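# Shelve the blue carton in the wall-shelf row gap

## Task

Take the blue carton off the desk and set it into the empty slot in the line of cartons on the wall shelf. It must stand upright, be aligned with its neighbours and face end-on as they do (either end may face out). Every other carton must stay where it was, and the low shelf must still be standing upright when finished. The robot must not topple over or finish leaning.

## Robot and tools

ROBOT. A Rainbow Robotics RB-Y1: a two-wheel drive base with two rear casters, a folding leg and torso, a head with a camera, and two arms, each with a five-finger hand and a wrist camera. The base is 0.58 m wide, sticks out 0.10 m in front of the wheel axle and 0.57 m behind it, and needs a 0.58 m radius to spin in place. It cannot strafe.

FRAMES. Everything is in metres. The base frame sits on the floor between the drive wheels: x forward, y left, z up. The hand readouts left_hand and right_hand, and the chest, are given in it. The hand point is 0.045 m in front of the palm; its +z runs along the straight fingers, +y points out of the palm, +x crosses the palm (toward the index side on the right hand, toward the thumb on the left). base_odometry is relative to where the base started, heading in rad (positive = left), and counts wheel turns only, so slip shows as travel.

TOOL move. One action per call. Choose either "base" and/or "joints", or a "target" alone; "min_time_s" (0.1 to 8 s, the shortest duration for arm, head and torso motions) may accompany either. Also "cameras" (head_camera, left_wrist_camera, right_wrist_camera or all) and "blocking".
- base: one object {"x_m_s", "turn_rad_s", "for_s"}. Velocities, not positions: x_m_s forward speed (0.005 to 1.5 m/s, sign = direction, or 0), turn_rad_s leftward turn rate (0.02 to 1.509, sign = direction, or 0), for_s 0.1 to 5 s. Omitted speeds are 0. Distance is roughly speed times duration; acceleration is 0.4 m/s² (turns 0.5 rad/s²) and coasting to rest can take up to about 3 s.
- joints: a single flat dict keyed by joint name, each value an absolute target (rad for arms, head, torso; -1 to 1 for fingers). Useful ranges: torso_squat_rad 0..1.2 (lowers chest), torso_shift_rad -0.3..0.6 (hips forward), torso_pitch_rad -0.2..1.4 (bow forward), torso_yaw_rad -1.5..1.5 (left positive; raise both arms sideways at least 0.2 rad first). Combined torso limits: squat+shift <= 1.52; squat-shift+pitch <= 1.57; shift+0.5pitch-0.4squat <= 0.7; shift+0.3pitch-0.5squat <= 0.39. Shoulder pitch ±2.356 (negative swings forward and up); left shoulder roll 0..3.141 and right -3.141..0 (away from body); elbows -2.617..0.01 (negative bends); head_pan_rad ±0.523 (left positive), head_tilt_rad -0.35..1.57 (positive looks down). Fingers <side>_hand_little/ring/middle/index/thumb_bend: +1 straight, -1 curled; thumb_turn +1 beside the palm, -1 opposite the fingers. <side>_hand_force_limit (-1 ≈ 0 N to +1 ≈ 10 N, thumb 15 N) and <side>_hand_speed (-0.96..1) are settings, not motions; both start at 0 and -0.8. A finger motor only moves when its target changes.
- target: {"side": "left"|"right", "x", "y", "z" (base frame, -3 to 3 m, the printed hand point), "quat_wxyz" in the printed format}. This is an absolute hand pose; it is turned into joint angles once, so the hand travels on an arc. Break long moves into steps. A target is refused while another move is still running.

blocking false returns within about half a second while motion continues; a later move replaces only the parts it names.

OTHER TOOLS. wait {seconds 0..10}: lets time pass and reports state, returning early once running motions settle. stop: brakes all your running motions. zoom_image {camera, region [x0,y0,x1,y1] pixels, at most 504x504}: enlarges part of the latest image of that camera. show_instructions: shows the reference pages. finished_scene: ends the scene irreversibly; the carton must already be placed and stable.

READING RESULTS. "move" says done or the worst status. base_status, joint_status and <side>_hand_status report each motion: moving, done, reached (within 10 mm and 2°), short, refused, off_target, not_followed (collision check held the arm), contact_stop, time_out, limit_stop_at_<name>, torque_fault, limit_stop_at_motor_heat. Any uncommanded stop or refusal cancels the remaining move/wait/finished_scene calls in that reply. <side>_hand_stopped_by lists little, ring, middle, index, thumb_bend, thumb_turn as moving, target, force, stalled or fault. Finger load_n values are fingertip forces; a grip that slipped drops to about 0. lidar_m gives 12 ranges, 30° sectors counter-clockwise from straight ahead, at 0.23 m height. motor_effort shows wheel effort in percent, with the peak in brackets; high effort at rest means pushing on something. Wrist force/torque readings are raw and offset by up to 16 N. on_its_own reports uncommanded robot behaviour.

GRIPPING. With the thumb turned in front of the palm, the hand wraps objects about 0.035 to 0.065 m thick; it holds only about 0.3 kg. Close slowly (speed -0.94 or lower) for a gentle grip. To squeeze harder raise force_limit and send a more-closed target; to release send a more-open one. The wrist bracket on the little-finger side can strike things.

CAUTIONS. The base does not stop on contact; driving into furniture can stall the wheels (motors cut out for 2 s), turn the robot or tip it. The base slides under desks the body cannot. Fast bending or stops with arms reaching forward, especially loaded, can tip the robot. Never let the arms collide or squeeze each other; a hard press ends the scene. Excess joint torque triggers a 10 s torque fault; hot motors (80 °C) brake the arm. Avoid knocking the other cartons or the low shelf, dropping the carton, or slamming anything.

Each tool is called as name(argument=value, ...) on one line, values as JSON.

Reference images:

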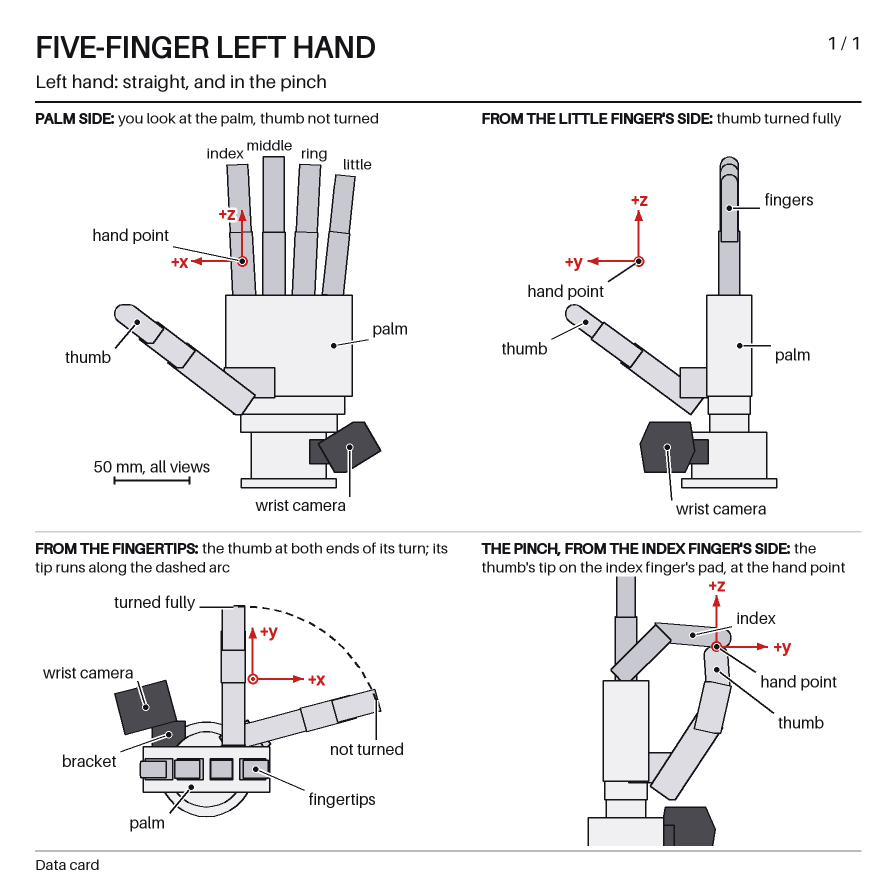

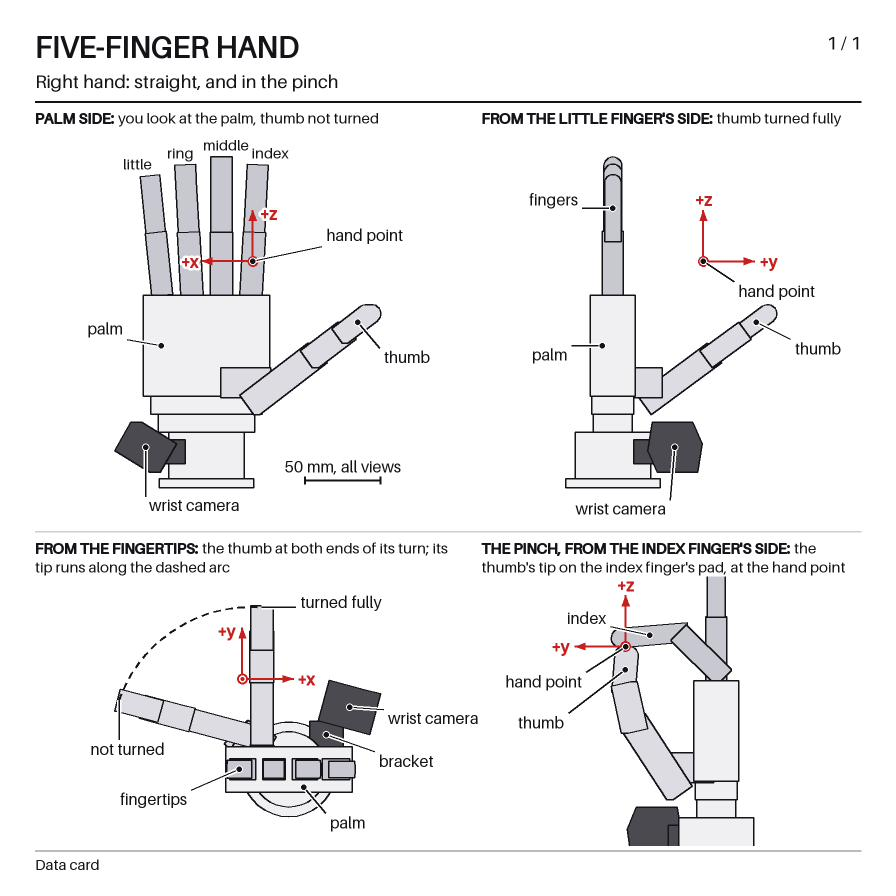

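## Session

move()

Scene clock: 0.00 s.
Joint torques (N m): no reading
External joint torques (N m): no reading
Motor temperatures (°C): left_arm=[37 38 41 42 47 47 38] | right_arm=[43 36 38 35 42 41 46]
Wrist force (N): no reading
Wrist torque (N m): no reading
Wrist force, peak (N): no reading
base_odometry: x=+0.000 y=+0.000 heading=+0.000
lidar_m: 2.47 2.37 2.97 2.42 1.99 2.14 3.10 3.05 2.99 2.32 2.27 2.41
base_status: not commanded
joint_positions: torso_squat_rad=+0.350 torso_shift_rad=+0.000 torso_pitch_rad=+0.000 torso_yaw_rad=+0.000 left_shoulder_pitch_rad=-0.021 left_shoulder_roll_rad=+0.020 left_shoulder_yaw_rad=-0.045 left_elbow_rad=-0.107 left_forearm_roll_rad=-0.028 left_wrist_pitch_rad=-0.029 left_hand_roll_rad=-0.034 right_shoulder_pitch_rad=+0.009 right_shoulder_roll_rad=-0.021 right_shoulder_yaw_rad=-0.004 right_elbow_rad=-0.209 right_forearm_roll_rad=+0.045 right_wrist_pitch_rad=+0.027 right_hand_roll_rad=+0.028 head_pan_rad=+0.000 head_tilt_rad=+0.400 left_hand_little=+1.000 left_hand_ring=+1.000 left_hand_middle=+1.000 left_hand_index=+1.000 left_hand_thumb_turn=+1.000 left_hand_thumb_bend=+1.000 left_hand_force_limit=+0.000 left_hand_speed=-0.800 right_hand_little=+1.000 right_hand_ring=+1.000 right_hand_middle=+1.000 right_hand_index=+1.000 right_hand_thumb_turn=+1.000 right_hand_thumb_bend=+1.000 right_hand_force_limit=+0.000 right_hand_speed=-0.800
joint_status: not commanded
wheel_motors_off: 0
left_hand_stopped_by: target,target,target,target,target,target
right_hand_stopped_by: target,target,target,target,target,target
left_little_load_n: 0.0
left_ring_load_n: 0.0
left_middle_load_n: 0.0
left_index_load_n: 0.0
left_thumb_bend_load_n: 0.0
left_thumb_turn_load_n: 0.0
right_little_load_n: 0.0
right_ring_load_n: 0.0
right_middle_load_n: 0.0
right_index_load_n: 0.0
right_thumb_bend_load_n: 0.0
right_thumb_turn_load_n: 0.0
motor_effort: left_wheel=-1 right_wheel=+0
chest: x=-0.2280 y=-0.0005 z=+1.2475 quat_wxyz=(+1.000, +0.000, +0.000, +0.000) (m; base frame)
left_hand: x=-0.2100 y=+0.2091 z=+0.5111 quat_wxyz=(+0.062, -0.663, +0.745, -0.047) (m; base frame)
right_hand: x=-0.1920 y=-0.2117 z=+0.5105 quat_wxyz=(+0.051, -0.728, +0.680, -0.071) (m; base frame)
pictures: head_camera, left_wrist_camera, right_wrist_camera

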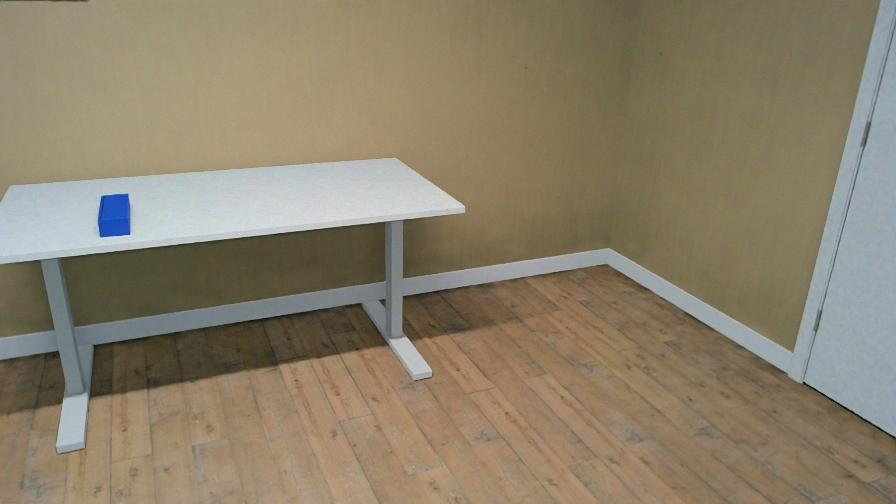

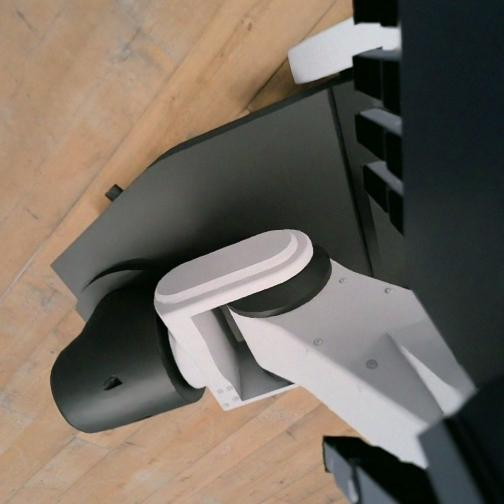

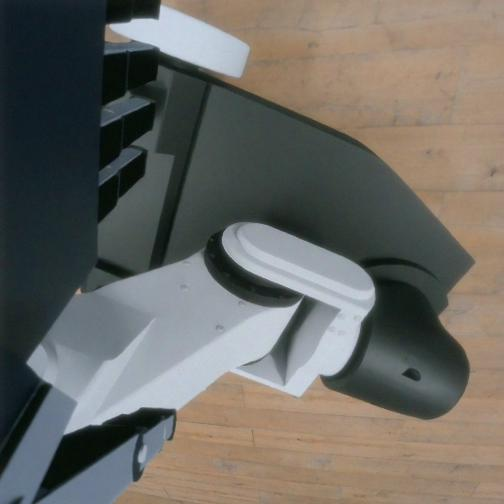

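move(joints={"head_tilt_rad": 0.0, "head_pan_rad": 0.5}, cameras=["head_camera"])

move(joints={"head_tilt_rad": 0.3, "head_pan_rad": 0.5}, cameras=["head_camera"])

Scene clock: 1.43 s.
Joint torques (N m): left_arm=[-1.72 0.62 -0.13 0.45 -0.23 -0.59 -0.29] | right_arm=[-0.51 -1 0.02 -0.82 0.07 -0.49 -0.04]
External joint torques (N m): left_arm=[0.04 0.07 -0.16 0.63 -0.24 -0.23 -0.29] | right_arm=[1.52 0.04 0.07 -0.02 0.03 -0.11 -0.04]
Wrist force (N): left_arm=[-3.0 -1.7 6.9] | right_arm=[-2.0 0.1 5.6]
Wrist torque (N m): left_arm=[-0.96 0.82 -0.23] | right_arm=[-0.47 0.18 -0.09]
Wrist force, peak (N): left_arm=[-4.0 -1.5 7.6] | right_arm=[-1.7 -0.9 6.2]
move: done
base_odometry: x=+0.000 y=+0.000 heading=+0.000
lidar_m: 2.48 2.38 2.97 2.41 1.98 2.14 3.10 3.05 2.99 2.32 2.28 2.40
base_status: not commanded
joint_positions: torso_squat_rad=+0.350 torso_shift_rad=+0.000 torso_pitch_rad=+0.000 torso_yaw_rad=+0.000 left_shoulder_pitch_rad=-0.021 left_shoulder_roll_rad=+0.020 left_shoulder_yaw_rad=-0.045 left_elbow_rad=-0.107 left_forearm_roll_rad=-0.028 left_wrist_pitch_rad=-0.029 left_hand_roll_rad=-0.034 right_shoulder_pitch_rad=+0.009 right_shoulder_roll_rad=-0.021 right_shoulder_yaw_rad=-0.004 right_elbow_rad=-0.209 right_forearm_roll_rad=+0.045 right_wrist_pitch_rad=+0.027 right_hand_roll_rad=+0.028 head_pan_rad=+0.500 head_tilt_rad=+0.000 left_hand_little=+1.000 left_hand_ring=+1.000 left_hand_middle=+1.000 left_hand_index=+1.000 left_hand_thumb_turn=+1.000 left_hand_thumb_bend=+1.000 left_hand_force_limit=+0.000 left_hand_speed=-0.800 right_hand_little=+1.000 right_hand_ring=+1.000 right_hand_middle=+1.000 right_hand_index=+1.000 right_hand_thumb_turn=+1.000 right_hand_thumb_bend=+1.000 right_hand_force_limit=+0.000 right_hand_speed=-0.800
joint_status: all done
wheel_motors_off: 0
left_hand_stopped_by: target,target,target,target,target,target
right_hand_stopped_by: target,target,target,target,target,target
left_little_load_n: 0.0
left_ring_load_n: 0.0
left_middle_load_n: 0.0
left_index_load_n: 0.0
left_thumb_bend_load_n: 0.0
left_thumb_turn_load_n: 0.0
right_little_load_n: 0.0
right_ring_load_n: 0.0
right_middle_load_n: 0.5
right_index_load_n: 0.0
right_thumb_bend_load_n: 0.0
right_thumb_turn_load_n: 0.0
motor_effort: left_wheel=+0(1) right_wheel=+1(1)
chest: x=-0.2280 y=-0.0005 z=+1.2475 quat_wxyz=(+1.000, +0.000, +0.000, +0.000) (m; base frame)
left_hand: x=-0.2100 y=+0.2091 z=+0.5111 quat_wxyz=(+0.062, -0.663, +0.745, -0.047) (m; base frame)
right_hand: x=-0.1920 y=-0.2117 z=+0.5105 quat_wxyz=(+0.051, -0.728, +0.680, -0.071) (m; base frame)
pictures: head_camera
camera_calibration:
head_camera: T_world_to_cam=[[0.492822, -0.869245, 0.0392371, 0.0437197], [0.0430509, -0.0206799, -0.998859, 1.51352], [0.869064, 0.493949, 0.0272303, 0.0862773], [0, 0, 0, 1]] pos_world=[-0.161685, 0.026686, 1.50773]

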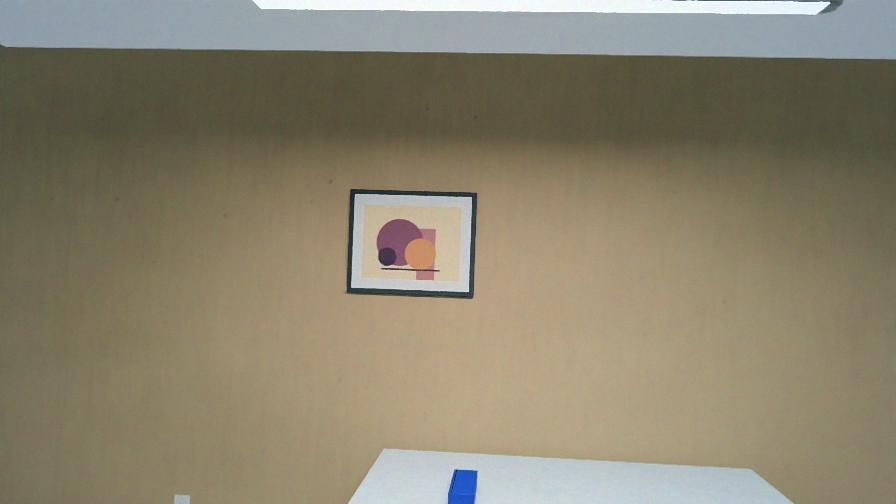

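Scene clock: 2.27 s.
Joint torques (N m): left_arm=[-2.04 0.9 -0.77 0.46 -0.15 -0.53 -0.09] | right_arm=[-0.23 -0.9 0.17 -1.01 0.01 -0.45 -0.14]
External joint torques (N m): left_arm=[-0.28 0.36 -0.8 0.64 -0.16 -0.17 -0.09] | right_arm=[1.79 0.14 0.23 -0.21 -0.03 -0.07 -0.14]
Wrist force (N): left_arm=[-3.3 -2.1 7.5] | right_arm=[-1.1 -0.5 5.3]
Wrist torque (N m): left_arm=[-1.05 0.87 -0.24] | right_arm=[-0.59 0.13 -0.09]
Wrist force, peak (N): left_arm=[-3.9 -2.0 7.4] | right_arm=[-2.4 -0.8 6.0]
move: done
base_odometry: x=+0.000 y=+0.000 heading=+0.000
lidar_m: 2.48 2.37 2.97 2.42 1.99 2.15 3.10 3.04 2.99 2.31 2.27 2.41
base_status: not commanded
joint_positions: torso_squat_rad=+0.350 torso_shift_rad=+0.000 torso_pitch_rad=+0.000 torso_yaw_rad=+0.000 left_shoulder_pitch_rad=-0.021 left_shoulder_roll_rad=+0.020 left_shoulder_yaw_rad=-0.045 left_elbow_rad=-0.107 left_forearm_roll_rad=-0.028 left_wrist_pitch_rad=-0.029 left_hand_roll_rad=-0.034 right_shoulder_pitch_rad=+0.009 right_shoulder_roll_rad=-0.021 right_shoulder_yaw_rad=-0.004 right_elbow_rad=-0.209 right_forearm_roll_rad=+0.045 right_wrist_pitch_rad=+0.027 right_hand_roll_rad=+0.028 head_pan_rad=+0.500 head_tilt_rad=+0.300 left_hand_little=+1.000 left_hand_ring=+1.000 left_hand_middle=+1.000 left_hand_index=+1.000 left_hand_thumb_turn=+1.000 left_hand_thumb_bend=+1.000 left_hand_force_limit=+0.000 left_hand_speed=-0.800 right_hand_little=+1.000 right_hand_ring=+1.000 right_hand_middle=+1.000 right_hand_index=+1.000 right_hand_thumb_turn=+1.000 right_hand_thumb_bend=+1.000 right_hand_force_limit=+0.000 right_hand_speed=-0.800
joint_status: all done
wheel_motors_off: 0
left_hand_stopped_by: target,target,target,target,target,target
right_hand_stopped_by: target,target,target,target,target,target
left_little_load_n: 0.0
left_ring_load_n: 0.0
left_middle_load_n: 0.0
left_index_load_n: 0.0
left_thumb_bend_load_n: 0.0
left_thumb_turn_load_n: 0.0
right_little_load_n: 0.0
right_ring_load_n: 0.0
right_middle_load_n: -0.5
right_index_load_n: 0.0
right_thumb_bend_load_n: 0.0
right_thumb_turn_load_n: 0.0
motor_effort: left_wheel=+0(1) right_wheel=+1(1)
chest: x=-0.2280 y=-0.0005 z=+1.2475 quat_wxyz=(+1.000, +0.000, +0.000, +0.000) (m; base frame)
left_hand: x=-0.2100 y=+0.2091 z=+0.5111 quat_wxyz=(+0.062, -0.663, +0.745, -0.047) (m; base frame)
right_hand: x=-0.1920 y=-0.2117 z=+0.5105 quat_wxyz=(+0.051, -0.728, +0.680, -0.071) (m; base frame)
pictures: head_camera
camera_calibration:
head_camera: T_world_to_cam=[[0.502528, -0.863939, 0.0327976, 0.0551013], [-0.216973, -0.162747, -0.962516, 1.40728], [0.836892, 0.476575, -0.269236, 0.508711], [0, 0, 0, 1]] pos_world=[-0.148085, 0.0341953, 1.48968]

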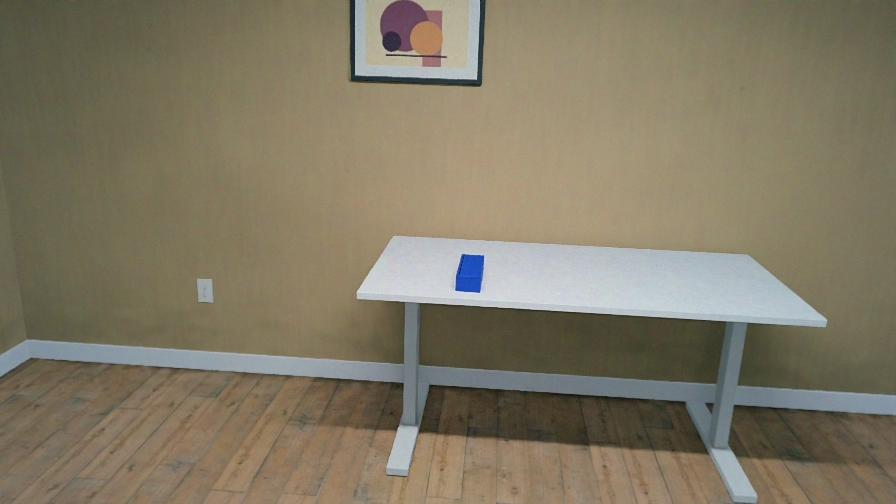

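move(base={"turn_rad_s": 0.8, "for_s": 1.6}, joints={"head_pan_rad": 0.2, "head_tilt_rad": 0.25}, cameras=["head_camera"])

move(base={"turn_rad_s": 0.8, "for_s": 1.3}, cameras=["head_camera"])

Scene clock: 6.40 s.
Joint torques (N m): left_arm=[-2.19 0.66 -0.75 0.28 -0.22 -0.42 -0.15] | right_arm=[-1.2 -1.16 -0.17 -1 0.15 -0.38 -0.05]
External joint torques (N m): left_arm=[-0.44 0.11 -0.78 0.46 -0.23 -0.07 -0.15] | right_arm=[0.82 -0.13 -0.11 -0.2 0.11 0 -0.05]
Wrist force (N): left_arm=[-3.8 -1.7 7.5] | right_arm=[-0.9 -0.2 5.6]
Wrist torque (N m): left_arm=[-0.98 0.95 -0.28] | right_arm=[-0.52 0.07 -0.08]
Wrist force, peak (N): left_arm=[-3.7 -1.9 7.6] | right_arm=[-2.1 -0.4 6.1]
move: done
base_odometry: x=+0.000 y=+0.000 heading=+1.279
lidar_m: 2.64 1.98 1.96 2.80 3.07 3.09 2.56 2.28 2.28 2.70 2.47 2.38
base_status: done (sent for 1.6 of 1.6 s)
joint_positions: torso_squat_rad=+0.350 torso_shift_rad=+0.000 torso_pitch_rad=+0.000 torso_yaw_rad=+0.000 left_shoulder_pitch_rad=-0.020 left_shoulder_roll_rad=+0.020 left_shoulder_yaw_rad=-0.045 left_elbow_rad=-0.107 left_forearm_roll_rad=-0.028 left_wrist_pitch_rad=-0.029 left_hand_roll_rad=-0.034 right_shoulder_pitch_rad=+0.009 right_shoulder_roll_rad=-0.021 right_shoulder_yaw_rad=-0.004 right_elbow_rad=-0.209 right_forearm_roll_rad=+0.045 right_wrist_pitch_rad=+0.027 right_hand_roll_rad=+0.028 head_pan_rad=+0.200 head_tilt_rad=+0.250 left_hand_little=+1.000 left_hand_ring=+1.000 left_hand_middle=+1.000 left_hand_index=+1.000 left_hand_thumb_turn=+1.000 left_hand_thumb_bend=+1.000 left_hand_force_limit=+0.000 left_hand_speed=-0.800 right_hand_little=+1.000 right_hand_ring=+1.000 right_hand_middle=+1.000 right_hand_index=+1.000 right_hand_thumb_turn=+1.000 right_hand_thumb_bend=+1.000 right_hand_force_limit=+0.000 right_hand_speed=-0.800
joint_status: all done
wheel_motors_off: 0
left_hand_stopped_by: target,target,target,target,target,target
right_hand_stopped_by: target,target,target,target,target,target
left_little_load_n: 0.0
left_ring_load_n: 0.0
left_middle_load_n: 0.0
left_index_load_n: 0.0
left_thumb_bend_load_n: 0.0
left_thumb_turn_load_n: 0.0
right_little_load_n: 0.0
right_ring_load_n: 0.0
right_middle_load_n: 0.0
right_index_load_n: 0.0
right_thumb_bend_load_n: 0.0
right_thumb_turn_load_n: 0.0
motor_effort: left_wheel=+0(24) right_wheel=+7(32)
chest: x=-0.2280 y=-0.0005 z=+1.2475 quat_wxyz=(+1.000, +0.000, +0.000, +0.000) (m; base frame)
left_hand: x=-0.2100 y=+0.2091 z=+0.5111 quat_wxyz=(+0.062, -0.663, +0.745, -0.047) (m; base frame)
right_hand: x=-0.1920 y=-0.2118 z=+0.5105 quat_wxyz=(+0.051, -0.728, +0.680, -0.071) (m; base frame)
pictures: head_camera
camera_calibration:
head_camera: T_world_to_cam=[[0.223238, -0.97417, 0.0340338, -0.00428998], [-0.208195, -0.0817605, -0.974664, 1.42678], [0.952271, 0.210497, -0.221069, 0.46263], [0, 0, 0, 1]] pos_world=[-0.142544, 0.0150926, 1.49305]

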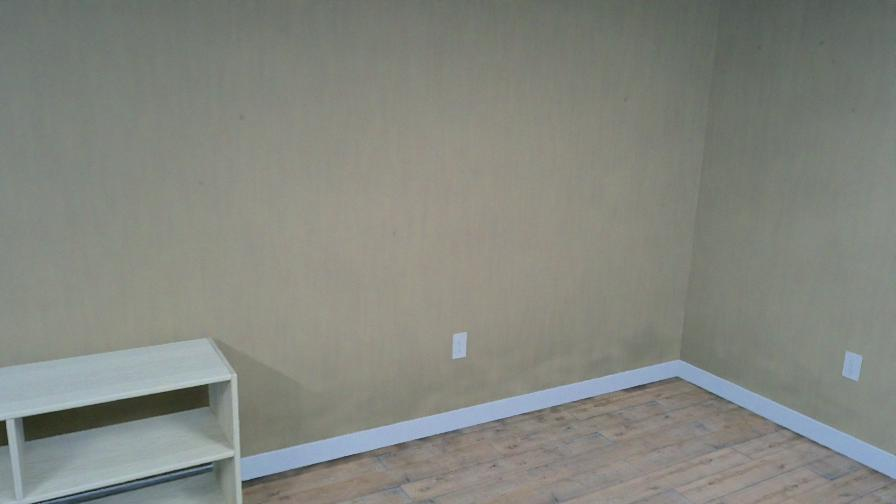

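Scene clock: 9.33 s.
Joint torques (N m): left_arm=[-1.8 1.14 -0.03 0.45 -0.2 -0.5 -0.17] | right_arm=[-1.35 -0.96 0.23 -0.86 0.17 -0.39 0.06]
External joint torques (N m): left_arm=[-0.05 0.59 -0.06 0.63 -0.21 -0.15 -0.17] | right_arm=[0.67 0.08 0.29 -0.06 0.13 -0.01 0.06]
Wrist force (N): left_arm=[-3.7 -1.9 7.0] | right_arm=[-1.3 -0.1 5.3]
Wrist torque (N m): left_arm=[-1.04 0.92 -0.28] | right_arm=[-0.48 0.12 -0.04]
Wrist force, peak (N): left_arm=[-4.0 -2.2 7.5] | right_arm=[-2.0 0.2 6.3]
move: done
base_odometry: x=+0.000 y=+0.000 heading=+2.124
lidar_m: 1.96 2.11 3.08 3.07 2.94 2.33 2.27 2.43 2.47 2.37 3.00 1.98
base_status: done (sent for 1.3 of 1.3 s)
joint_positions: torso_squat_rad=+0.350 torso_shift_rad=+0.000 torso_pitch_rad=+0.000 torso_yaw_rad=+0.000 left_shoulder_pitch_rad=-0.020 left_shoulder_roll_rad=+0.020 left_shoulder_yaw_rad=-0.045 left_elbow_rad=-0.107 left_forearm_roll_rad=-0.028 left_wrist_pitch_rad=-0.029 left_hand_roll_rad=-0.034 right_shoulder_pitch_rad=+0.009 right_shoulder_roll_rad=-0.021 right_shoulder_yaw_rad=-0.004 right_elbow_rad=-0.209 right_forearm_roll_rad=+0.045 right_wrist_pitch_rad=+0.027 right_hand_roll_rad=+0.028 head_pan_rad=+0.200 head_tilt_rad=+0.250 left_hand_little=+1.000 left_hand_ring=+1.000 left_hand_middle=+1.000 left_hand_index=+1.000 left_hand_thumb_turn=+1.000 left_hand_thumb_bend=+1.000 left_hand_force_limit=+0.000 left_hand_speed=-0.800 right_hand_little=+1.000 right_hand_ring=+1.000 right_hand_middle=+1.000 right_hand_index=+1.000 right_hand_thumb_turn=+1.000 right_hand_thumb_bend=+1.000 right_hand_force_limit=+0.000 right_hand_speed=-0.800
joint_status: not commanded
wheel_motors_off: 0
left_hand_stopped_by: target,target,target,target,target,target
right_hand_stopped_by: target,target,target,target,target,target
left_little_load_n: 0.0
left_ring_load_n: 0.0
left_middle_load_n: 0.0
left_index_load_n: 0.0
left_thumb_bend_load_n: 0.0
left_thumb_turn_load_n: 0.0
right_little_load_n: 0.0
right_ring_load_n: 0.0
right_middle_load_n: 0.0
right_index_load_n: 0.0
right_thumb_bend_load_n: 0.0
right_thumb_turn_load_n: 0.0
motor_effort: left_wheel=+1(18) right_wheel=+8(29)
chest: x=-0.2280 y=-0.0005 z=+1.2475 quat_wxyz=(+1.000, +0.000, +0.000, +0.000) (m; base frame)
left_hand: x=-0.2100 y=+0.2091 z=+0.5111 quat_wxyz=(+0.062, -0.663, +0.745, -0.047) (m; base frame)
right_hand: x=-0.1920 y=-0.2118 z=+0.5105 quat_wxyz=(+0.051, -0.728, +0.680, -0.071) (m; base frame)
pictures: head_camera
camera_calibration:
head_camera: T_world_to_cam=[[0.223238, -0.97417, 0.0340338, -0.00428998], [-0.208195, -0.0817605, -0.974664, 1.42678], [0.952271, 0.210497, -0.221069, 0.46263], [0, 0, 0, 1]] pos_world=[-0.142544, 0.0150926, 1.49305]

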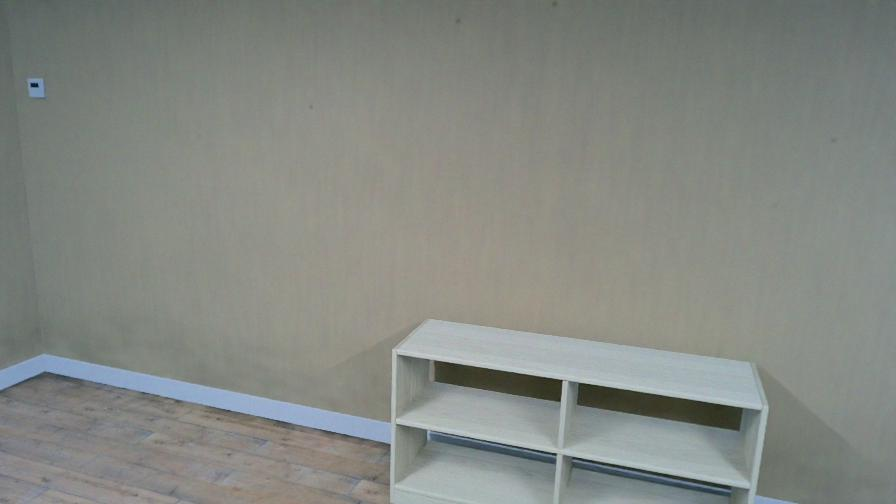

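move(base={"turn_rad_s": 0.8, "for_s": 1.6}, cameras=["head_camera"])

move(base={"turn_rad_s": 0.8, "for_s": 1.3}, cameras=["head_camera"])

Scene clock: 13.10 s.
Joint torques (N m): left_arm=[-2.24 0.96 -0.04 0.38 -0.09 -0.36 -0.14] | right_arm=[-1.13 -0.68 0.04 -0.9 0.16 -0.46 0.03]
External joint torques (N m): left_arm=[-0.48 0.41 -0.07 0.56 -0.1 -0.01 -0.14] | right_arm=[0.9 0.35 0.1 -0.1 0.12 -0.08 0.03]
Wrist force (N): left_arm=[-3.6 -1.5 7.4] | right_arm=[-1.8 -0.7 5.0]
Wrist torque (N m): left_arm=[-0.95 0.92 -0.30] | right_arm=[-0.62 0.16 -0.12]
Wrist force, peak (N): left_arm=[-4.0 -1.9 7.8] | right_arm=[-1.7 -0.1 6.3]
move: done
base_odometry: x=+0.000 y=+0.000 heading=-2.880
lidar_m: 3.04 3.06 2.51 2.30 2.32 2.82 2.51 2.38 2.60 1.98 1.95 2.87
base_status: done (sent for 1.6 of 1.6 s)
joint_positions: torso_squat_rad=+0.350 torso_shift_rad=+0.000 torso_pitch_rad=+0.000 torso_yaw_rad=+0.000 left_shoulder_pitch_rad=-0.020 left_shoulder_roll_rad=+0.020 left_shoulder_yaw_rad=-0.045 left_elbow_rad=-0.107 left_forearm_roll_rad=-0.028 left_wrist_pitch_rad=-0.029 left_hand_roll_rad=-0.034 right_shoulder_pitch_rad=+0.009 right_shoulder_roll_rad=-0.021 right_shoulder_yaw_rad=-0.004 right_elbow_rad=-0.209 right_forearm_roll_rad=+0.045 right_wrist_pitch_rad=+0.027 right_hand_roll_rad=+0.028 head_pan_rad=+0.200 head_tilt_rad=+0.250 left_hand_little=+1.000 left_hand_ring=+1.000 left_hand_middle=+1.000 left_hand_index=+1.000 left_hand_thumb_turn=+1.000 left_hand_thumb_bend=+1.000 left_hand_force_limit=+0.000 left_hand_speed=-0.800 right_hand_little=+1.000 right_hand_ring=+1.000 right_hand_middle=+1.000 right_hand_index=+1.000 right_hand_thumb_turn=+1.000 right_hand_thumb_bend=+1.000 right_hand_force_limit=+0.000 right_hand_speed=-0.800
joint_status: not commanded
wheel_motors_off: 0
left_hand_stopped_by: target,target,target,target,target,target
right_hand_stopped_by: target,target,target,target,target,target
left_little_load_n: 0.0
left_ring_load_n: 0.0
left_middle_load_n: 0.0
left_index_load_n: 0.0
left_thumb_bend_load_n: 0.0
left_thumb_turn_load_n: 0.0
right_little_load_n: 0.0
right_ring_load_n: 0.0
right_middle_load_n: 0.0
right_index_load_n: 0.0
right_thumb_bend_load_n: 0.0
right_thumb_turn_load_n: 0.0
motor_effort: left_wheel=+0(18) right_wheel=+9(30)
chest: x=-0.2280 y=-0.0005 z=+1.2475 quat_wxyz=(+1.000, +0.000, +0.000, +0.000) (m; base frame)
left_hand: x=-0.2100 y=+0.2091 z=+0.5111 quat_wxyz=(+0.062, -0.663, +0.745, -0.047) (m; base frame)
right_hand: x=-0.1920 y=-0.2118 z=+0.5105 quat_wxyz=(+0.051, -0.728, +0.680, -0.071) (m; base frame)
pictures: head_camera
camera_calibration:
head_camera: T_world_to_cam=[[0.223238, -0.97417, 0.0340338, -0.00428998], [-0.208195, -0.0817605, -0.974664, 1.42678], [0.952271, 0.210497, -0.221069, 0.46263], [0, 0, 0, 1]] pos_world=[-0.142544, 0.0150926, 1.49305]

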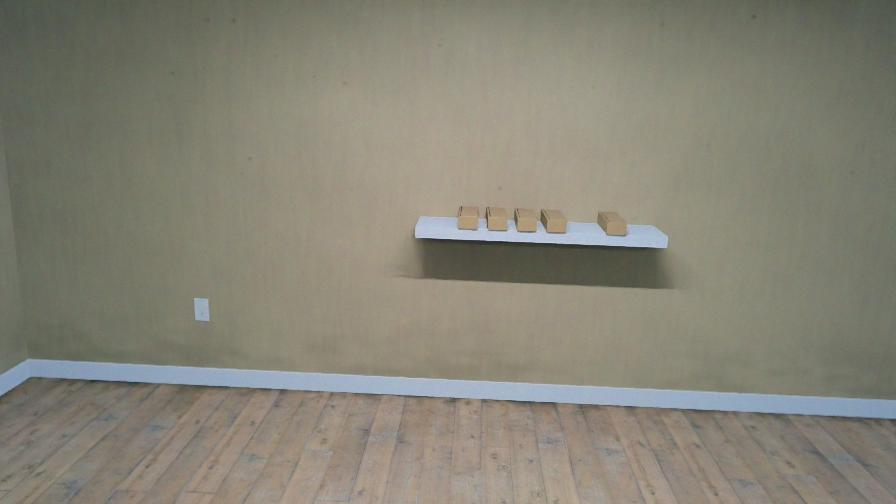

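Scene clock: 16.03 s.
Joint torques (N m): left_arm=[-2.53 1.05 -0.22 0.25 -0.14 -0.49 -0.23] | right_arm=[-0.79 -1.01 0.1 -0.62 0.22 -0.38 -0.1]
External joint torques (N m): left_arm=[-0.77 0.49 -0.25 0.43 -0.15 -0.14 -0.23] | right_arm=[1.24 0.02 0.15 0.18 0.18 0 -0.1]
Wrist force (N): left_arm=[-3.5 -1.7 7.2] | right_arm=[-2.3 0.0 5.8]
Wrist torque (N m): left_arm=[-0.98 0.88 -0.28] | right_arm=[-0.53 0.33 -0.14]
Wrist force, peak (N): left_arm=[-3.8 -1.8 7.7] | right_arm=[-2.2 -0.9 6.0]
move: done
base_odometry: x=+0.000 y=+0.000 heading=-2.035
lidar_m: 2.84 2.29 2.27 2.46 2.51 2.41 2.95 1.97 1.96 2.12 3.07 3.04
base_status: done (sent for 1.3 of 1.3 s)
joint_positions: torso_squat_rad=+0.350 torso_shift_rad=+0.000 torso_pitch_rad=+0.000 torso_yaw_rad=+0.000 left_shoulder_pitch_rad=-0.020 left_shoulder_roll_rad=+0.020 left_shoulder_yaw_rad=-0.045 left_elbow_rad=-0.107 left_forearm_roll_rad=-0.028 left_wrist_pitch_rad=-0.029 left_hand_roll_rad=-0.034 right_shoulder_pitch_rad=+0.009 right_shoulder_roll_rad=-0.021 right_shoulder_yaw_rad=-0.004 right_elbow_rad=-0.209 right_forearm_roll_rad=+0.045 right_wrist_pitch_rad=+0.027 right_hand_roll_rad=+0.028 head_pan_rad=+0.200 head_tilt_rad=+0.250 left_hand_little=+1.000 left_hand_ring=+1.000 left_hand_middle=+1.000 left_hand_index=+1.000 left_hand_thumb_turn=+1.000 left_hand_thumb_bend=+1.000 left_hand_force_limit=+0.000 left_hand_speed=-0.800 right_hand_little=+1.000 right_hand_ring=+1.000 right_hand_middle=+1.000 right_hand_index=+1.000 right_hand_thumb_turn=+1.000 right_hand_thumb_bend=+1.000 right_hand_force_limit=+0.000 right_hand_speed=-0.800
joint_status: not commanded
wheel_motors_off: 0
left_hand_stopped_by: target,target,target,target,target,target
right_hand_stopped_by: target,target,target,target,target,target
left_little_load_n: 0.0
left_ring_load_n: 0.0
left_middle_load_n: 0.0
left_index_load_n: 0.0
left_thumb_bend_load_n: 0.0
left_thumb_turn_load_n: 0.0
right_little_load_n: 0.0
right_ring_load_n: 0.0
right_middle_load_n: 0.0
right_index_load_n: 0.0
right_thumb_bend_load_n: 0.0
right_thumb_turn_load_n: 0.0
motor_effort: left_wheel=+1(19) right_wheel=+9(29)
chest: x=-0.2280 y=-0.0005 z=+1.2475 quat_wxyz=(+1.000, +0.000, +0.000, +0.000) (m; base frame)
left_hand: x=-0.2100 y=+0.2091 z=+0.5111 quat_wxyz=(+0.062, -0.663, +0.745, -0.047) (m; base frame)
right_hand: x=-0.1920 y=-0.2118 z=+0.5105 quat_wxyz=(+0.051, -0.728, +0.680, -0.071) (m; base frame)
pictures: head_camera
camera_calibration:
head_camera: T_world_to_cam=[[0.223238, -0.97417, 0.0340338, -0.00428998], [-0.208195, -0.0817605, -0.974664, 1.42678], [0.952271, 0.210497, -0.221069, 0.46263], [0, 0, 0, 1]] pos_world=[-0.142544, 0.0150926, 1.49305]

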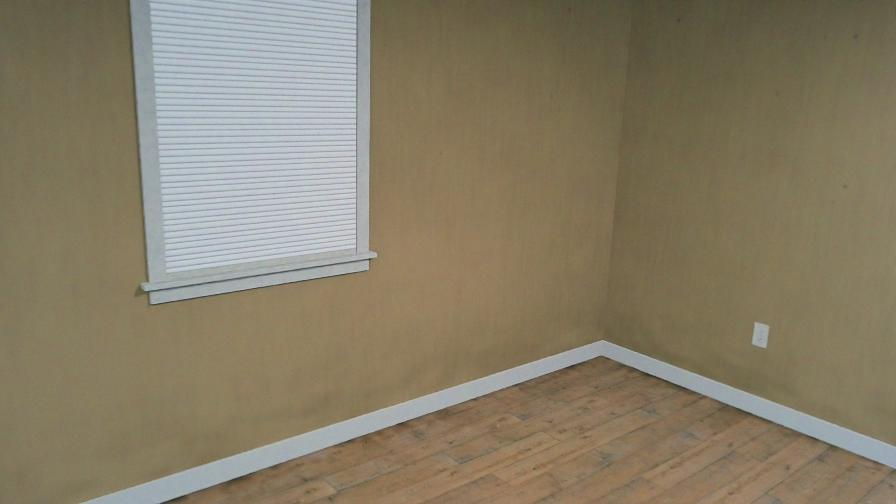

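move(base={"turn_rad_s": -0.6, "for_s": 1.2}, joints={"head_pan_rad": 0.0, "head_tilt_rad": 0.25}, cameras=["head_camera"])

Scene clock: 21.13 s.
Joint torques (N m): left_arm=[-1.93 1.28 -0.25 0.35 -0.12 -0.46 -0.25] | right_arm=[-0.44 -1.34 -0.17 -0.77 0.06 -0.33 0.14]
External joint torques (N m): left_arm=[-0.17 0.74 -0.28 0.52 -0.13 -0.1 -0.25] | right_arm=[1.59 -0.29 -0.11 0.03 0.02 0.05 0.14]
Wrist force (N): left_arm=[-3.1 -1.8 6.9] | right_arm=[-1.7 -0.2 5.4]
Wrist torque (N m): left_arm=[-0.99 0.85 -0.23] | right_arm=[-0.46 0.22 -0.08]
Wrist force, peak (N): left_arm=[-4.1 -2.2 7.5] | right_arm=[-1.0 0.7 6.3]
move: done
base_odometry: x=+0.000 y=+0.000 heading=-2.755
lidar_m: 3.04 3.12 2.40 2.30 2.36 2.50 2.37 2.86 2.46 1.96 2.12 3.18
base_status: done (sent for 1.2 of 1.2 s)
joint_positions: torso_squat_rad=+0.350 torso_shift_rad=+0.000 torso_pitch_rad=+0.000 torso_yaw_rad=+0.000 left_shoulder_pitch_rad=-0.020 left_shoulder_roll_rad=+0.020 left_shoulder_yaw_rad=-0.045 left_elbow_rad=-0.107 left_forearm_roll_rad=-0.028 left_wrist_pitch_rad=-0.029 left_hand_roll_rad=-0.034 right_shoulder_pitch_rad=+0.009 right_shoulder_roll_rad=-0.021 right_shoulder_yaw_rad=-0.004 right_elbow_rad=-0.209 right_forearm_roll_rad=+0.045 right_wrist_pitch_rad=+0.027 right_hand_roll_rad=+0.028 head_pan_rad=+0.000 head_tilt_rad=+0.250 left_hand_little=+1.000 left_hand_ring=+1.000 left_hand_middle=+1.000 left_hand_index=+1.000 left_hand_thumb_turn=+1.000 left_hand_thumb_bend=+1.000 left_hand_force_limit=+0.000 left_hand_speed=-0.800 right_hand_little=+1.000 right_hand_ring=+1.000 right_hand_middle=+1.000 right_hand_index=+1.000 right_hand_thumb_turn=+1.000 right_hand_thumb_bend=+1.000 right_hand_force_limit=+0.000 right_hand_speed=-0.800
joint_status: all done
wheel_motors_off: 0
left_hand_stopped_by: target,target,target,target,target,target
right_hand_stopped_by: target,target,target,target,target,target
left_little_load_n: 0.0
left_ring_load_n: 0.0
left_middle_load_n: 0.0
left_index_load_n: 0.0
left_thumb_bend_load_n: 0.0
left_thumb_turn_load_n: 0.0
right_little_load_n: 0.0
right_ring_load_n: 0.0
right_middle_load_n: 0.0
right_index_load_n: 0.0
right_thumb_bend_load_n: 0.0
right_thumb_turn_load_n: 0.0
motor_effort: left_wheel=+7(24) right_wheel=+1(28)
chest: x=-0.2280 y=-0.0004 z=+1.2475 quat_wxyz=(+1.000, +0.000, +0.000, +0.000) (m; base frame)
left_hand: x=-0.2100 y=+0.2091 z=+0.5110 quat_wxyz=(+0.062, -0.663, +0.745, -0.047) (m; base frame)
right_hand: x=-0.1920 y=-0.2117 z=+0.5105 quat_wxyz=(+0.051, -0.728, +0.680, -0.071) (m; base frame)
pictures: head_camera
camera_calibration:
head_camera: T_world_to_cam=[[0.0251999, -0.999102, 0.0340547, -0.0451149], [-0.22038, -0.0387796, -0.974643, 1.42417], [0.975089, 0.0170559, -0.221159, 0.467302], [0, 0, 0, 1]] pos_world=[-0.140665, 0.0021842, 1.49295]

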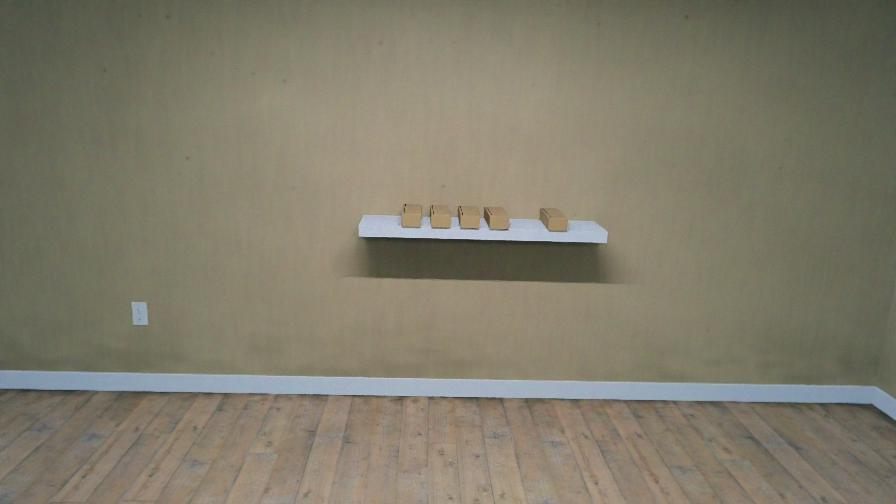

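zoom_image(camera="head_camera", region=[350, 190, 620, 260])

Scaled by 1.867 from the camera's 896x504 image, which has a finer 1280x720 frame.

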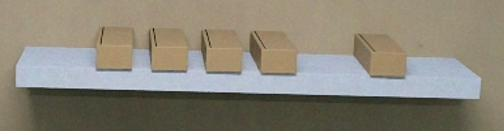

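move(base={"turn_rad_s": -1.0, "for_s": 2.87}, joints={"head_tilt_rad": 0.45})

move(base={"x_m_s": 0.5, "for_s": 2.8})

move(base={"turn_rad_s": -0.3, "for_s": 0.75}, cameras=["head_camera"])

Scene clock: 33.80 s.
Joint torques (N m): left_arm=[-1.41 0.74 -0.35 0.5 -0.07 -0.44 -0.24] | right_arm=[-1.07 -0.59 0.07 -0.74 0.16 -0.36 -0.14]
External joint torques (N m): left_arm=[0.34 0.19 -0.38 0.67 -0.08 -0.09 -0.24] | right_arm=[0.96 0.46 0.13 0.06 0.12 0.02 -0.14]
Wrist force (N): left_arm=[-3.3 -1.9 7.0] | right_arm=[-1.3 -0.4 5.2]
Wrist torque (N m): left_arm=[-1.01 0.84 -0.24] | right_arm=[-0.54 0.09 -0.06]
Wrist force, peak (N): left_arm=[-3.7 -1.8 7.9] | right_arm=[-1.8 -0.6 6.6]
move: done
base_odometry: x=+0.000 y=+0.000 heading=+0.662
lidar_m: 2.37 2.78 1.98 1.99 2.69 3.09 3.06 2.70 2.27 2.27 2.56 2.47
base_status: done (sent for 2.87 of 2.87 s)
joint_positions: torso_squat_rad=+0.350 torso_shift_rad=+0.000 torso_pitch_rad=+0.000 torso_yaw_rad=+0.000 left_shoulder_pitch_rad=-0.020 left_shoulder_roll_rad=+0.020 left_shoulder_yaw_rad=-0.045 left_elbow_rad=-0.107 left_forearm_roll_rad=-0.028 left_wrist_pitch_rad=-0.029 left_hand_roll_rad=-0.034 right_shoulder_pitch_rad=+0.009 right_shoulder_roll_rad=-0.021 right_shoulder_yaw_rad=-0.004 right_elbow_rad=-0.209 right_forearm_roll_rad=+0.045 right_wrist_pitch_rad=+0.027 right_hand_roll_rad=+0.028 head_pan_rad=+0.000 head_tilt_rad=+0.450 left_hand_little=+1.000 left_hand_ring=+1.000 left_hand_middle=+1.000 left_hand_index=+1.000 left_hand_thumb_turn=+1.000 left_hand_thumb_bend=+1.000 left_hand_force_limit=+0.000 left_hand_speed=-0.800 right_hand_little=+1.000 right_hand_ring=+1.000 right_hand_middle=+1.000 right_hand_index=+1.000 right_hand_thumb_turn=+1.000 right_hand_thumb_bend=+1.000 right_hand_force_limit=+0.000 right_hand_speed=-0.800
joint_status: all done
wheel_motors_off: 0
left_hand_stopped_by: target,target,target,target,target,target
right_hand_stopped_by: target,target,target,target,target,target
left_little_load_n: 0.0
left_ring_load_n: 0.0
left_middle_load_n: -0.5
left_index_load_n: 0.0
left_thumb_bend_load_n: 0.0
left_thumb_turn_load_n: 0.0
right_little_load_n: 0.0
right_ring_load_n: 0.0
right_middle_load_n: 0.0
right_index_load_n: 0.0
right_thumb_bend_load_n: 0.0
right_thumb_turn_load_n: 0.0
motor_effort: left_wheel=+9(33) right_wheel=+1(19)
chest: x=-0.2280 y=-0.0004 z=+1.2475 quat_wxyz=(+1.000, +0.000, +0.000, +0.000) (m; base frame)
left_hand: x=-0.2100 y=+0.2091 z=+0.5111 quat_wxyz=(+0.062, -0.663, +0.745, -0.047) (m; base frame)
right_hand: x=-0.1920 y=-0.2118 z=+0.5105 quat_wxyz=(+0.051, -0.728, +0.680, -0.071) (m; base frame)
pictures: none

Scene clock: 38.23 s.
Joint torques (N m): left_arm=[-0.91 0.83 -0.35 0.59 -0.14 -0.72 -0.11] | right_arm=[-1.04 -0.55 0.59 -0.58 0.03 -0.38 -0.02]
External joint torques (N m): left_arm=[0.85 0.28 -0.38 0.77 -0.15 -0.37 -0.11] | right_arm=[0.99 0.49 0.65 0.23 0 0 -0.02]
Wrist force (N): left_arm=[-3.5 -2.0 7.1] | right_arm=[-1.7 -0.3 4.7]
Wrist torque (N m): left_arm=[-1.04 0.88 -0.26] | right_arm=[-0.50 0.24 -0.08]
Wrist force, peak (N): left_arm=[-3.8 -1.9 7.8] | right_arm=[-1.7 0.1 6.4]
move: done
base_odometry: x=+1.105 y=+0.861 heading=+0.662
lidar_m: 0.97 1.62 2.04 2.04 1.97 3.89 4.41 3.06 2.57 2.55 1.48 1.43
base_status: done (sent for 2.8 of 2.8 s)
joint_positions: torso_squat_rad=+0.350 torso_shift_rad=+0.000 torso_pitch_rad=+0.000 torso_yaw_rad=+0.000 left_shoulder_pitch_rad=-0.021 left_shoulder_roll_rad=+0.020 left_shoulder_yaw_rad=-0.045 left_elbow_rad=-0.107 left_forearm_roll_rad=-0.028 left_wrist_pitch_rad=-0.029 left_hand_roll_rad=-0.034 right_shoulder_pitch_rad=+0.009 right_shoulder_roll_rad=-0.021 right_shoulder_yaw_rad=-0.004 right_elbow_rad=-0.209 right_forearm_roll_rad=+0.045 right_wrist_pitch_rad=+0.027 right_hand_roll_rad=+0.028 head_pan_rad=+0.000 head_tilt_rad=+0.450 left_hand_little=+1.000 left_hand_ring=+1.000 left_hand_middle=+1.000 left_hand_index=+1.000 left_hand_thumb_turn=+1.000 left_hand_thumb_bend=+1.000 left_hand_force_limit=+0.000 left_hand_speed=-0.800 right_hand_little=+1.000 right_hand_ring=+1.000 right_hand_middle=+1.000 right_hand_index=+1.000 right_hand_thumb_turn=+1.000 right_hand_thumb_bend=+1.000 right_hand_force_limit=+0.000 right_hand_speed=-0.800
joint_status: not commanded
wheel_motors_off: 0
left_hand_stopped_by: target,target,target,target,target,target
right_hand_stopped_by: target,target,target,target,target,target
left_little_load_n: 0.0
left_ring_load_n: 0.0
left_middle_load_n: 0.0
left_index_load_n: 0.0
left_thumb_bend_load_n: 0.0
left_thumb_turn_load_n: 0.0
right_little_load_n: 0.0
right_ring_load_n: 0.0
right_middle_load_n: 0.0
right_index_load_n: 0.0
right_thumb_bend_load_n: 0.0
right_thumb_turn_load_n: 0.0
motor_effort: left_wheel=-2(37) right_wheel=+2(34)
chest: x=-0.2280 y=-0.0004 z=+1.2475 quat_wxyz=(+1.000, +0.000, +0.000, +0.000) (m; base frame)
left_hand: x=-0.2098 y=+0.2091 z=+0.5111 quat_wxyz=(+0.062, -0.663, +0.745, -0.047) (m; base frame)
right_hand: x=-0.1919 y=-0.2118 z=+0.5105 quat_wxyz=(+0.051, -0.728, +0.680, -0.071) (m; base frame)
pictures: none

Scene clock: 40.27 s.
Joint torques (N m): left_arm=[-1.73 0.67 -0.34 0.49 -0.22 -0.43 -0.13] | right_arm=[-1.16 -1.29 0.15 -0.47 0.13 -0.37 0]
External joint torques (N m): left_arm=[0.02 0.13 -0.37 0.67 -0.23 -0.08 -0.13] | right_arm=[0.86 -0.25 0.21 0.33 0.09 0.01 0]
Wrist force (N): left_arm=[-3.6 -1.9 7.1] | right_arm=[-2.5 0.2 4.9]
Wrist torque (N m): left_arm=[-1.03 0.91 -0.26] | right_arm=[-0.43 0.33 -0.12]
Wrist force, peak (N): left_arm=[-3.9 -2.2 7.6] | right_arm=[-1.8 -1.0 6.4]
move: done
base_odometry: x=+1.105 y=+0.861 heading=+0.433
lidar_m: 0.98 1.49 2.03 2.07 1.98 2.35 4.41 3.67 2.64 2.56 1.48 1.48
base_status: done (sent for 0.77 of 0.77 s)
joint_positions: torso_squat_rad=+0.350 torso_shift_rad=+0.000 torso_pitch_rad=+0.000 torso_yaw_rad=+0.000 left_shoulder_pitch_rad=-0.021 left_shoulder_roll_rad=+0.020 left_shoulder_yaw_rad=-0.045 left_elbow_rad=-0.107 left_forearm_roll_rad=-0.028 left_wrist_pitch_rad=-0.029 left_hand_roll_rad=-0.034 right_shoulder_pitch_rad=+0.009 right_shoulder_roll_rad=-0.021 right_shoulder_yaw_rad=-0.004 right_elbow_rad=-0.209 right_forearm_roll_rad=+0.045 right_wrist_pitch_rad=+0.027 right_hand_roll_rad=+0.028 head_pan_rad=+0.000 head_tilt_rad=+0.450 left_hand_little=+1.000 left_hand_ring=+1.000 left_hand_middle=+1.000 left_hand_index=+1.000 left_hand_thumb_turn=+1.000 left_hand_thumb_bend=+1.000 left_hand_force_limit=+0.000 left_hand_speed=-0.800 right_hand_little=+1.000 right_hand_ring=+1.000 right_hand_middle=+1.000 right_hand_index=+1.000 right_hand_thumb_turn=+1.000 right_hand_thumb_bend=+1.000 right_hand_force_limit=+0.000 right_hand_speed=-0.800
joint_status: not commanded
wheel_motors_off: 0
left_hand_stopped_by: target,target,target,target,target,target
right_hand_stopped_by: target,target,target,target,target,target
left_little_load_n: 0.0
left_ring_load_n: 0.0
left_middle_load_n: 0.0
left_index_load_n: 0.0
left_thumb_bend_load_n: 0.0
left_thumb_turn_load_n: 0.0
right_little_load_n: 0.0
right_ring_load_n: 0.0
right_middle_load_n: 0.0
right_index_load_n: 0.0
right_thumb_bend_load_n: 0.0
right_thumb_turn_load_n: 0.0
motor_effort: left_wheel=+0(31) right_wheel=-5(35)
chest: x=-0.2280 y=-0.0004 z=+1.2475 quat_wxyz=(+1.000, +0.000, +0.000, +0.000) (m; base frame)
left_hand: x=-0.2099 y=+0.2091 z=+0.5111 quat_wxyz=(+0.062, -0.663, +0.745, -0.047) (m; base frame)
right_hand: x=-0.1919 y=-0.2117 z=+0.5105 quat_wxyz=(+0.051, -0.728, +0.680, -0.071) (m; base frame)
pictures: head_camera
camera_calibration:
head_camera: T_world_to_cam=[[0.0315955, -0.999097, 0.0284175, -0.0356511], [-0.409617, -0.0388777, -0.911429, 1.29373], [0.91171, 0.0171568, -0.410475, 0.728239], [0, 0, 0, 1]] pos_world=[-0.132882, 0.00218417, 1.47908]

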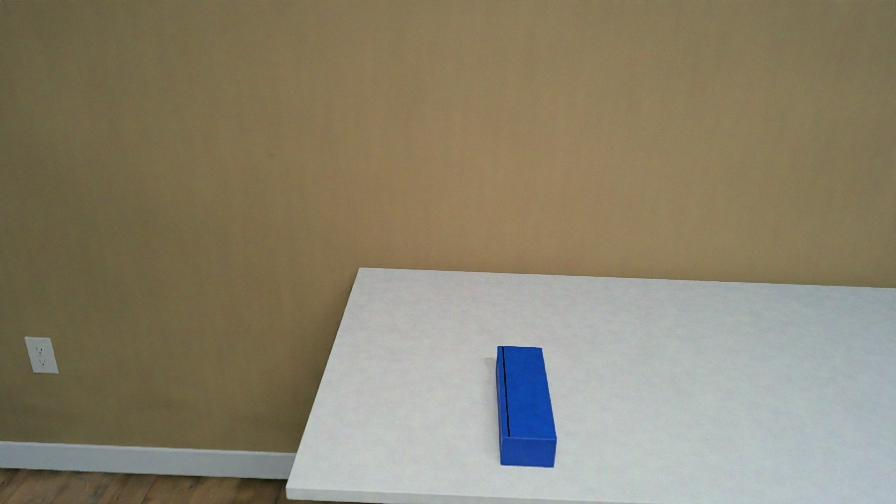

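move(target={"side": "right", "x": 0.25, "y": -0.2, "z": 1.0, "quat_wxyz": [0, 0.7071, -0.7071, 0]}, min_time_s=2.5)

move(base={"x_m_s": 0.25, "for_s": 1.6}, joints={"torso_pitch_rad": 0.4, "head_tilt_rad": 0.5}, cameras=["head_camera"])

Scene clock: 48.90 s.
Joint torques (N m): left_arm=[-1.49 0.79 -0.51 0.57 -0.33 -0.51 -0.38] | right_arm=[-22.77 -9.02 -0.87 -8.1 0.19 -0.14 -0.45]
External joint torques (N m): left_arm=[0.27 0.25 -0.54 0.74 -0.35 -0.15 -0.38] | right_arm=[2.49 0.18 -0.86 0.29 -0.01 -0.08 -0.45]
Wrist force (N): left_arm=[-3.4 -1.5 6.8] | right_arm=[-1.4 -1.7 5.7]
Wrist torque (N m): left_arm=[-0.94 0.87 -0.26] | right_arm=[-0.69 0.16 -0.18]
Wrist force, peak (N): left_arm=[-3.6 -2.4 7.7] | right_arm=[-2.3 -1.6 6.1]
move: done
base_odometry: x=+1.105 y=+0.861 heading=+0.433
lidar_m: 0.98 1.48 2.03 2.06 1.98 2.35 4.41 3.67 2.65 2.56 1.48 1.48
base_status: not commanded
joint_positions: torso_squat_rad=+0.350 torso_shift_rad=+0.000 torso_pitch_rad=+0.000 torso_yaw_rad=+0.000 left_shoulder_pitch_rad=-0.021 left_shoulder_roll_rad=+0.020 left_shoulder_yaw_rad=-0.045 left_elbow_rad=-0.107 left_forearm_roll_rad=-0.028 left_wrist_pitch_rad=-0.029 left_hand_roll_rad=-0.034 right_shoulder_pitch_rad=-1.341 right_shoulder_roll_rad=-0.307 right_shoulder_yaw_rad=-0.204 right_elbow_rad=-0.287 right_forearm_roll_rad=-0.140 right_wrist_pitch_rad=+1.609 right_hand_roll_rad=-0.003 head_pan_rad=+0.000 head_tilt_rad=+0.450 left_hand_little=+1.000 left_hand_ring=+1.000 left_hand_middle=+1.000 left_hand_index=+1.000 left_hand_thumb_turn=+1.000 left_hand_thumb_bend=+1.000 left_hand_force_limit=+0.000 left_hand_speed=-0.800 right_hand_little=+1.000 right_hand_ring=+1.000 right_hand_middle=+1.000 right_hand_index=+1.000 right_hand_thumb_turn=+1.000 right_hand_thumb_bend=+1.000 right_hand_force_limit=+0.000 right_hand_speed=-0.800
joint_status: all done
wheel_motors_off: 0
left_hand_stopped_by: target,target,target,target,target,target
right_hand_stopped_by: target,target,target,target,target,target
left_little_load_n: 0.0
left_ring_load_n: 0.0
left_middle_load_n: 0.0
left_index_load_n: 0.0
left_thumb_bend_load_n: 0.0
left_thumb_turn_load_n: 0.0
right_little_load_n: 0.0
right_ring_load_n: 0.0
right_middle_load_n: 0.0
right_index_load_n: 0.0
right_thumb_bend_load_n: 0.0
right_thumb_turn_load_n: 0.0
motor_effort: left_wheel=+0(0) right_wheel=-6(6)
chest: x=-0.2280 y=-0.0004 z=+1.2475 quat_wxyz=(+1.000, +0.000, +0.000, +0.000) (m; base frame)
left_hand: x=-0.2099 y=+0.2091 z=+0.5111 quat_wxyz=(+0.062, -0.663, +0.745, -0.047) (m; base frame)
right_hand: x=+0.2493 y=-0.2001 z=+1.0000 quat_wxyz=(+0.005, -0.706, +0.708, -0.006) (m; base frame)
right_hand_status: reached (checked arc, planned for 2.5 s): 1 mm and 0.9 deg off.
pictures: none

Scene clock: 51.47 s.
Joint torques (N m): left_arm=[9.17 0.44 -0.69 4.45 -0.2 0.21 -0.15] | right_arm=[-16.98 -7.72 -0.96 -7.74 0.13 -3.77 -0.31]
External joint torques (N m): left_arm=[1.19 0.01 -0.71 0.82 -0.18 -0.19 -0.15] | right_arm=[4.09 0.43 -0.94 -1.15 -0.06 -4.51 -0.31]
Wrist force (N): left_arm=[-3.6 -3.8 7.3] | right_arm=[-1.3 8.5 -8.7]
Wrist torque (N m): left_arm=[-1.13 0.93 -0.20] | right_arm=[-0.68 0.41 -0.04]
Wrist force, peak (N): left_arm=[-4.0 -4.2 7.3] | right_arm=[-0.9 12.5 -13.0]
move: done
base_odometry: x=+1.468 y=+1.028 heading=+0.432
lidar_m: 0.58 1.09 1.46 2.07 2.14 2.65 4.81 3.68 2.66 2.56 1.25 1.07
base_status: done (sent for 1.6 of 1.6 s)
joint_positions: torso_squat_rad=+0.350 torso_shift_rad=+0.000 torso_pitch_rad=+0.400 torso_yaw_rad=+0.000 left_shoulder_pitch_rad=-0.021 left_shoulder_roll_rad=+0.020 left_shoulder_yaw_rad=-0.045 left_elbow_rad=-0.107 left_forearm_roll_rad=-0.028 left_wrist_pitch_rad=-0.029 left_hand_roll_rad=-0.034 right_shoulder_pitch_rad=-1.342 right_shoulder_roll_rad=-0.307 right_shoulder_yaw_rad=-0.204 right_elbow_rad=-0.287 right_forearm_roll_rad=-0.141 right_wrist_pitch_rad=+1.610 right_hand_roll_rad=-0.003 head_pan_rad=+0.000 head_tilt_rad=+0.500 left_hand_little=+1.000 left_hand_ring=+1.000 left_hand_middle=+1.000 left_hand_index=+1.000 left_hand_thumb_turn=+1.000 left_hand_thumb_bend=+1.000 left_hand_force_limit=+0.000 left_hand_speed=-0.800 right_hand_little=+1.000 right_hand_ring=+1.000 right_hand_middle=+0.976 right_hand_index=+1.000 right_hand_thumb_turn=+1.000 right_hand_thumb_bend=+1.000 right_hand_force_limit=+0.000 right_hand_speed=-0.800
joint_status: all done
wheel_motors_off: 0
left_hand_stopped_by: target,target,target,target,target,target
right_hand_stopped_by: target,target,target,target,target,target
left_little_load_n: 0.0
left_ring_load_n: 0.0
left_middle_load_n: 0.0
left_index_load_n: 0.0
left_thumb_bend_load_n: 0.0
left_thumb_turn_load_n: 0.0
right_little_load_n: 0.0
right_ring_load_n: 0.0
right_middle_load_n: -15.0
right_index_load_n: 0.0
right_thumb_bend_load_n: 0.0
right_thumb_turn_load_n: 0.0
motor_effort: left_wheel=-3(35) right_wheel=+1(27)
chest: x=-0.1076 y=-0.0004 z=+1.2231 quat_wxyz=(+0.980, +0.000, +0.199, +0.000) (m; base frame)
left_hand: x=-0.3774 y=+0.2090 z=+0.5376 quat_wxyz=(-0.087, -0.659, +0.742, +0.086) (m; base frame)
right_hand: x=+0.2355 y=-0.2000 z=+0.8096 quat_wxyz=(-0.136, -0.694, +0.695, +0.135) (m; base frame)
pictures: head_camera
camera_calibration:
head_camera: T_world_to_cam=[[0.0409471, -0.999091, 0.0118446, -0.0171127], [-0.76508, -0.0389764, -0.642754, 0.950569], [0.642632, 0.0172568, -0.765981, 1.02385], [0, 0, 0, 1]] pos_world=[0.0700023, 0.00228414, 1.39544]

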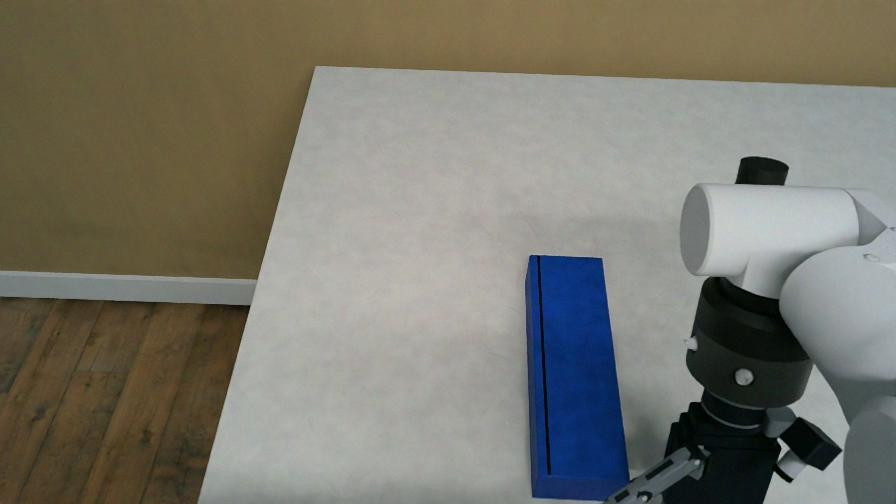

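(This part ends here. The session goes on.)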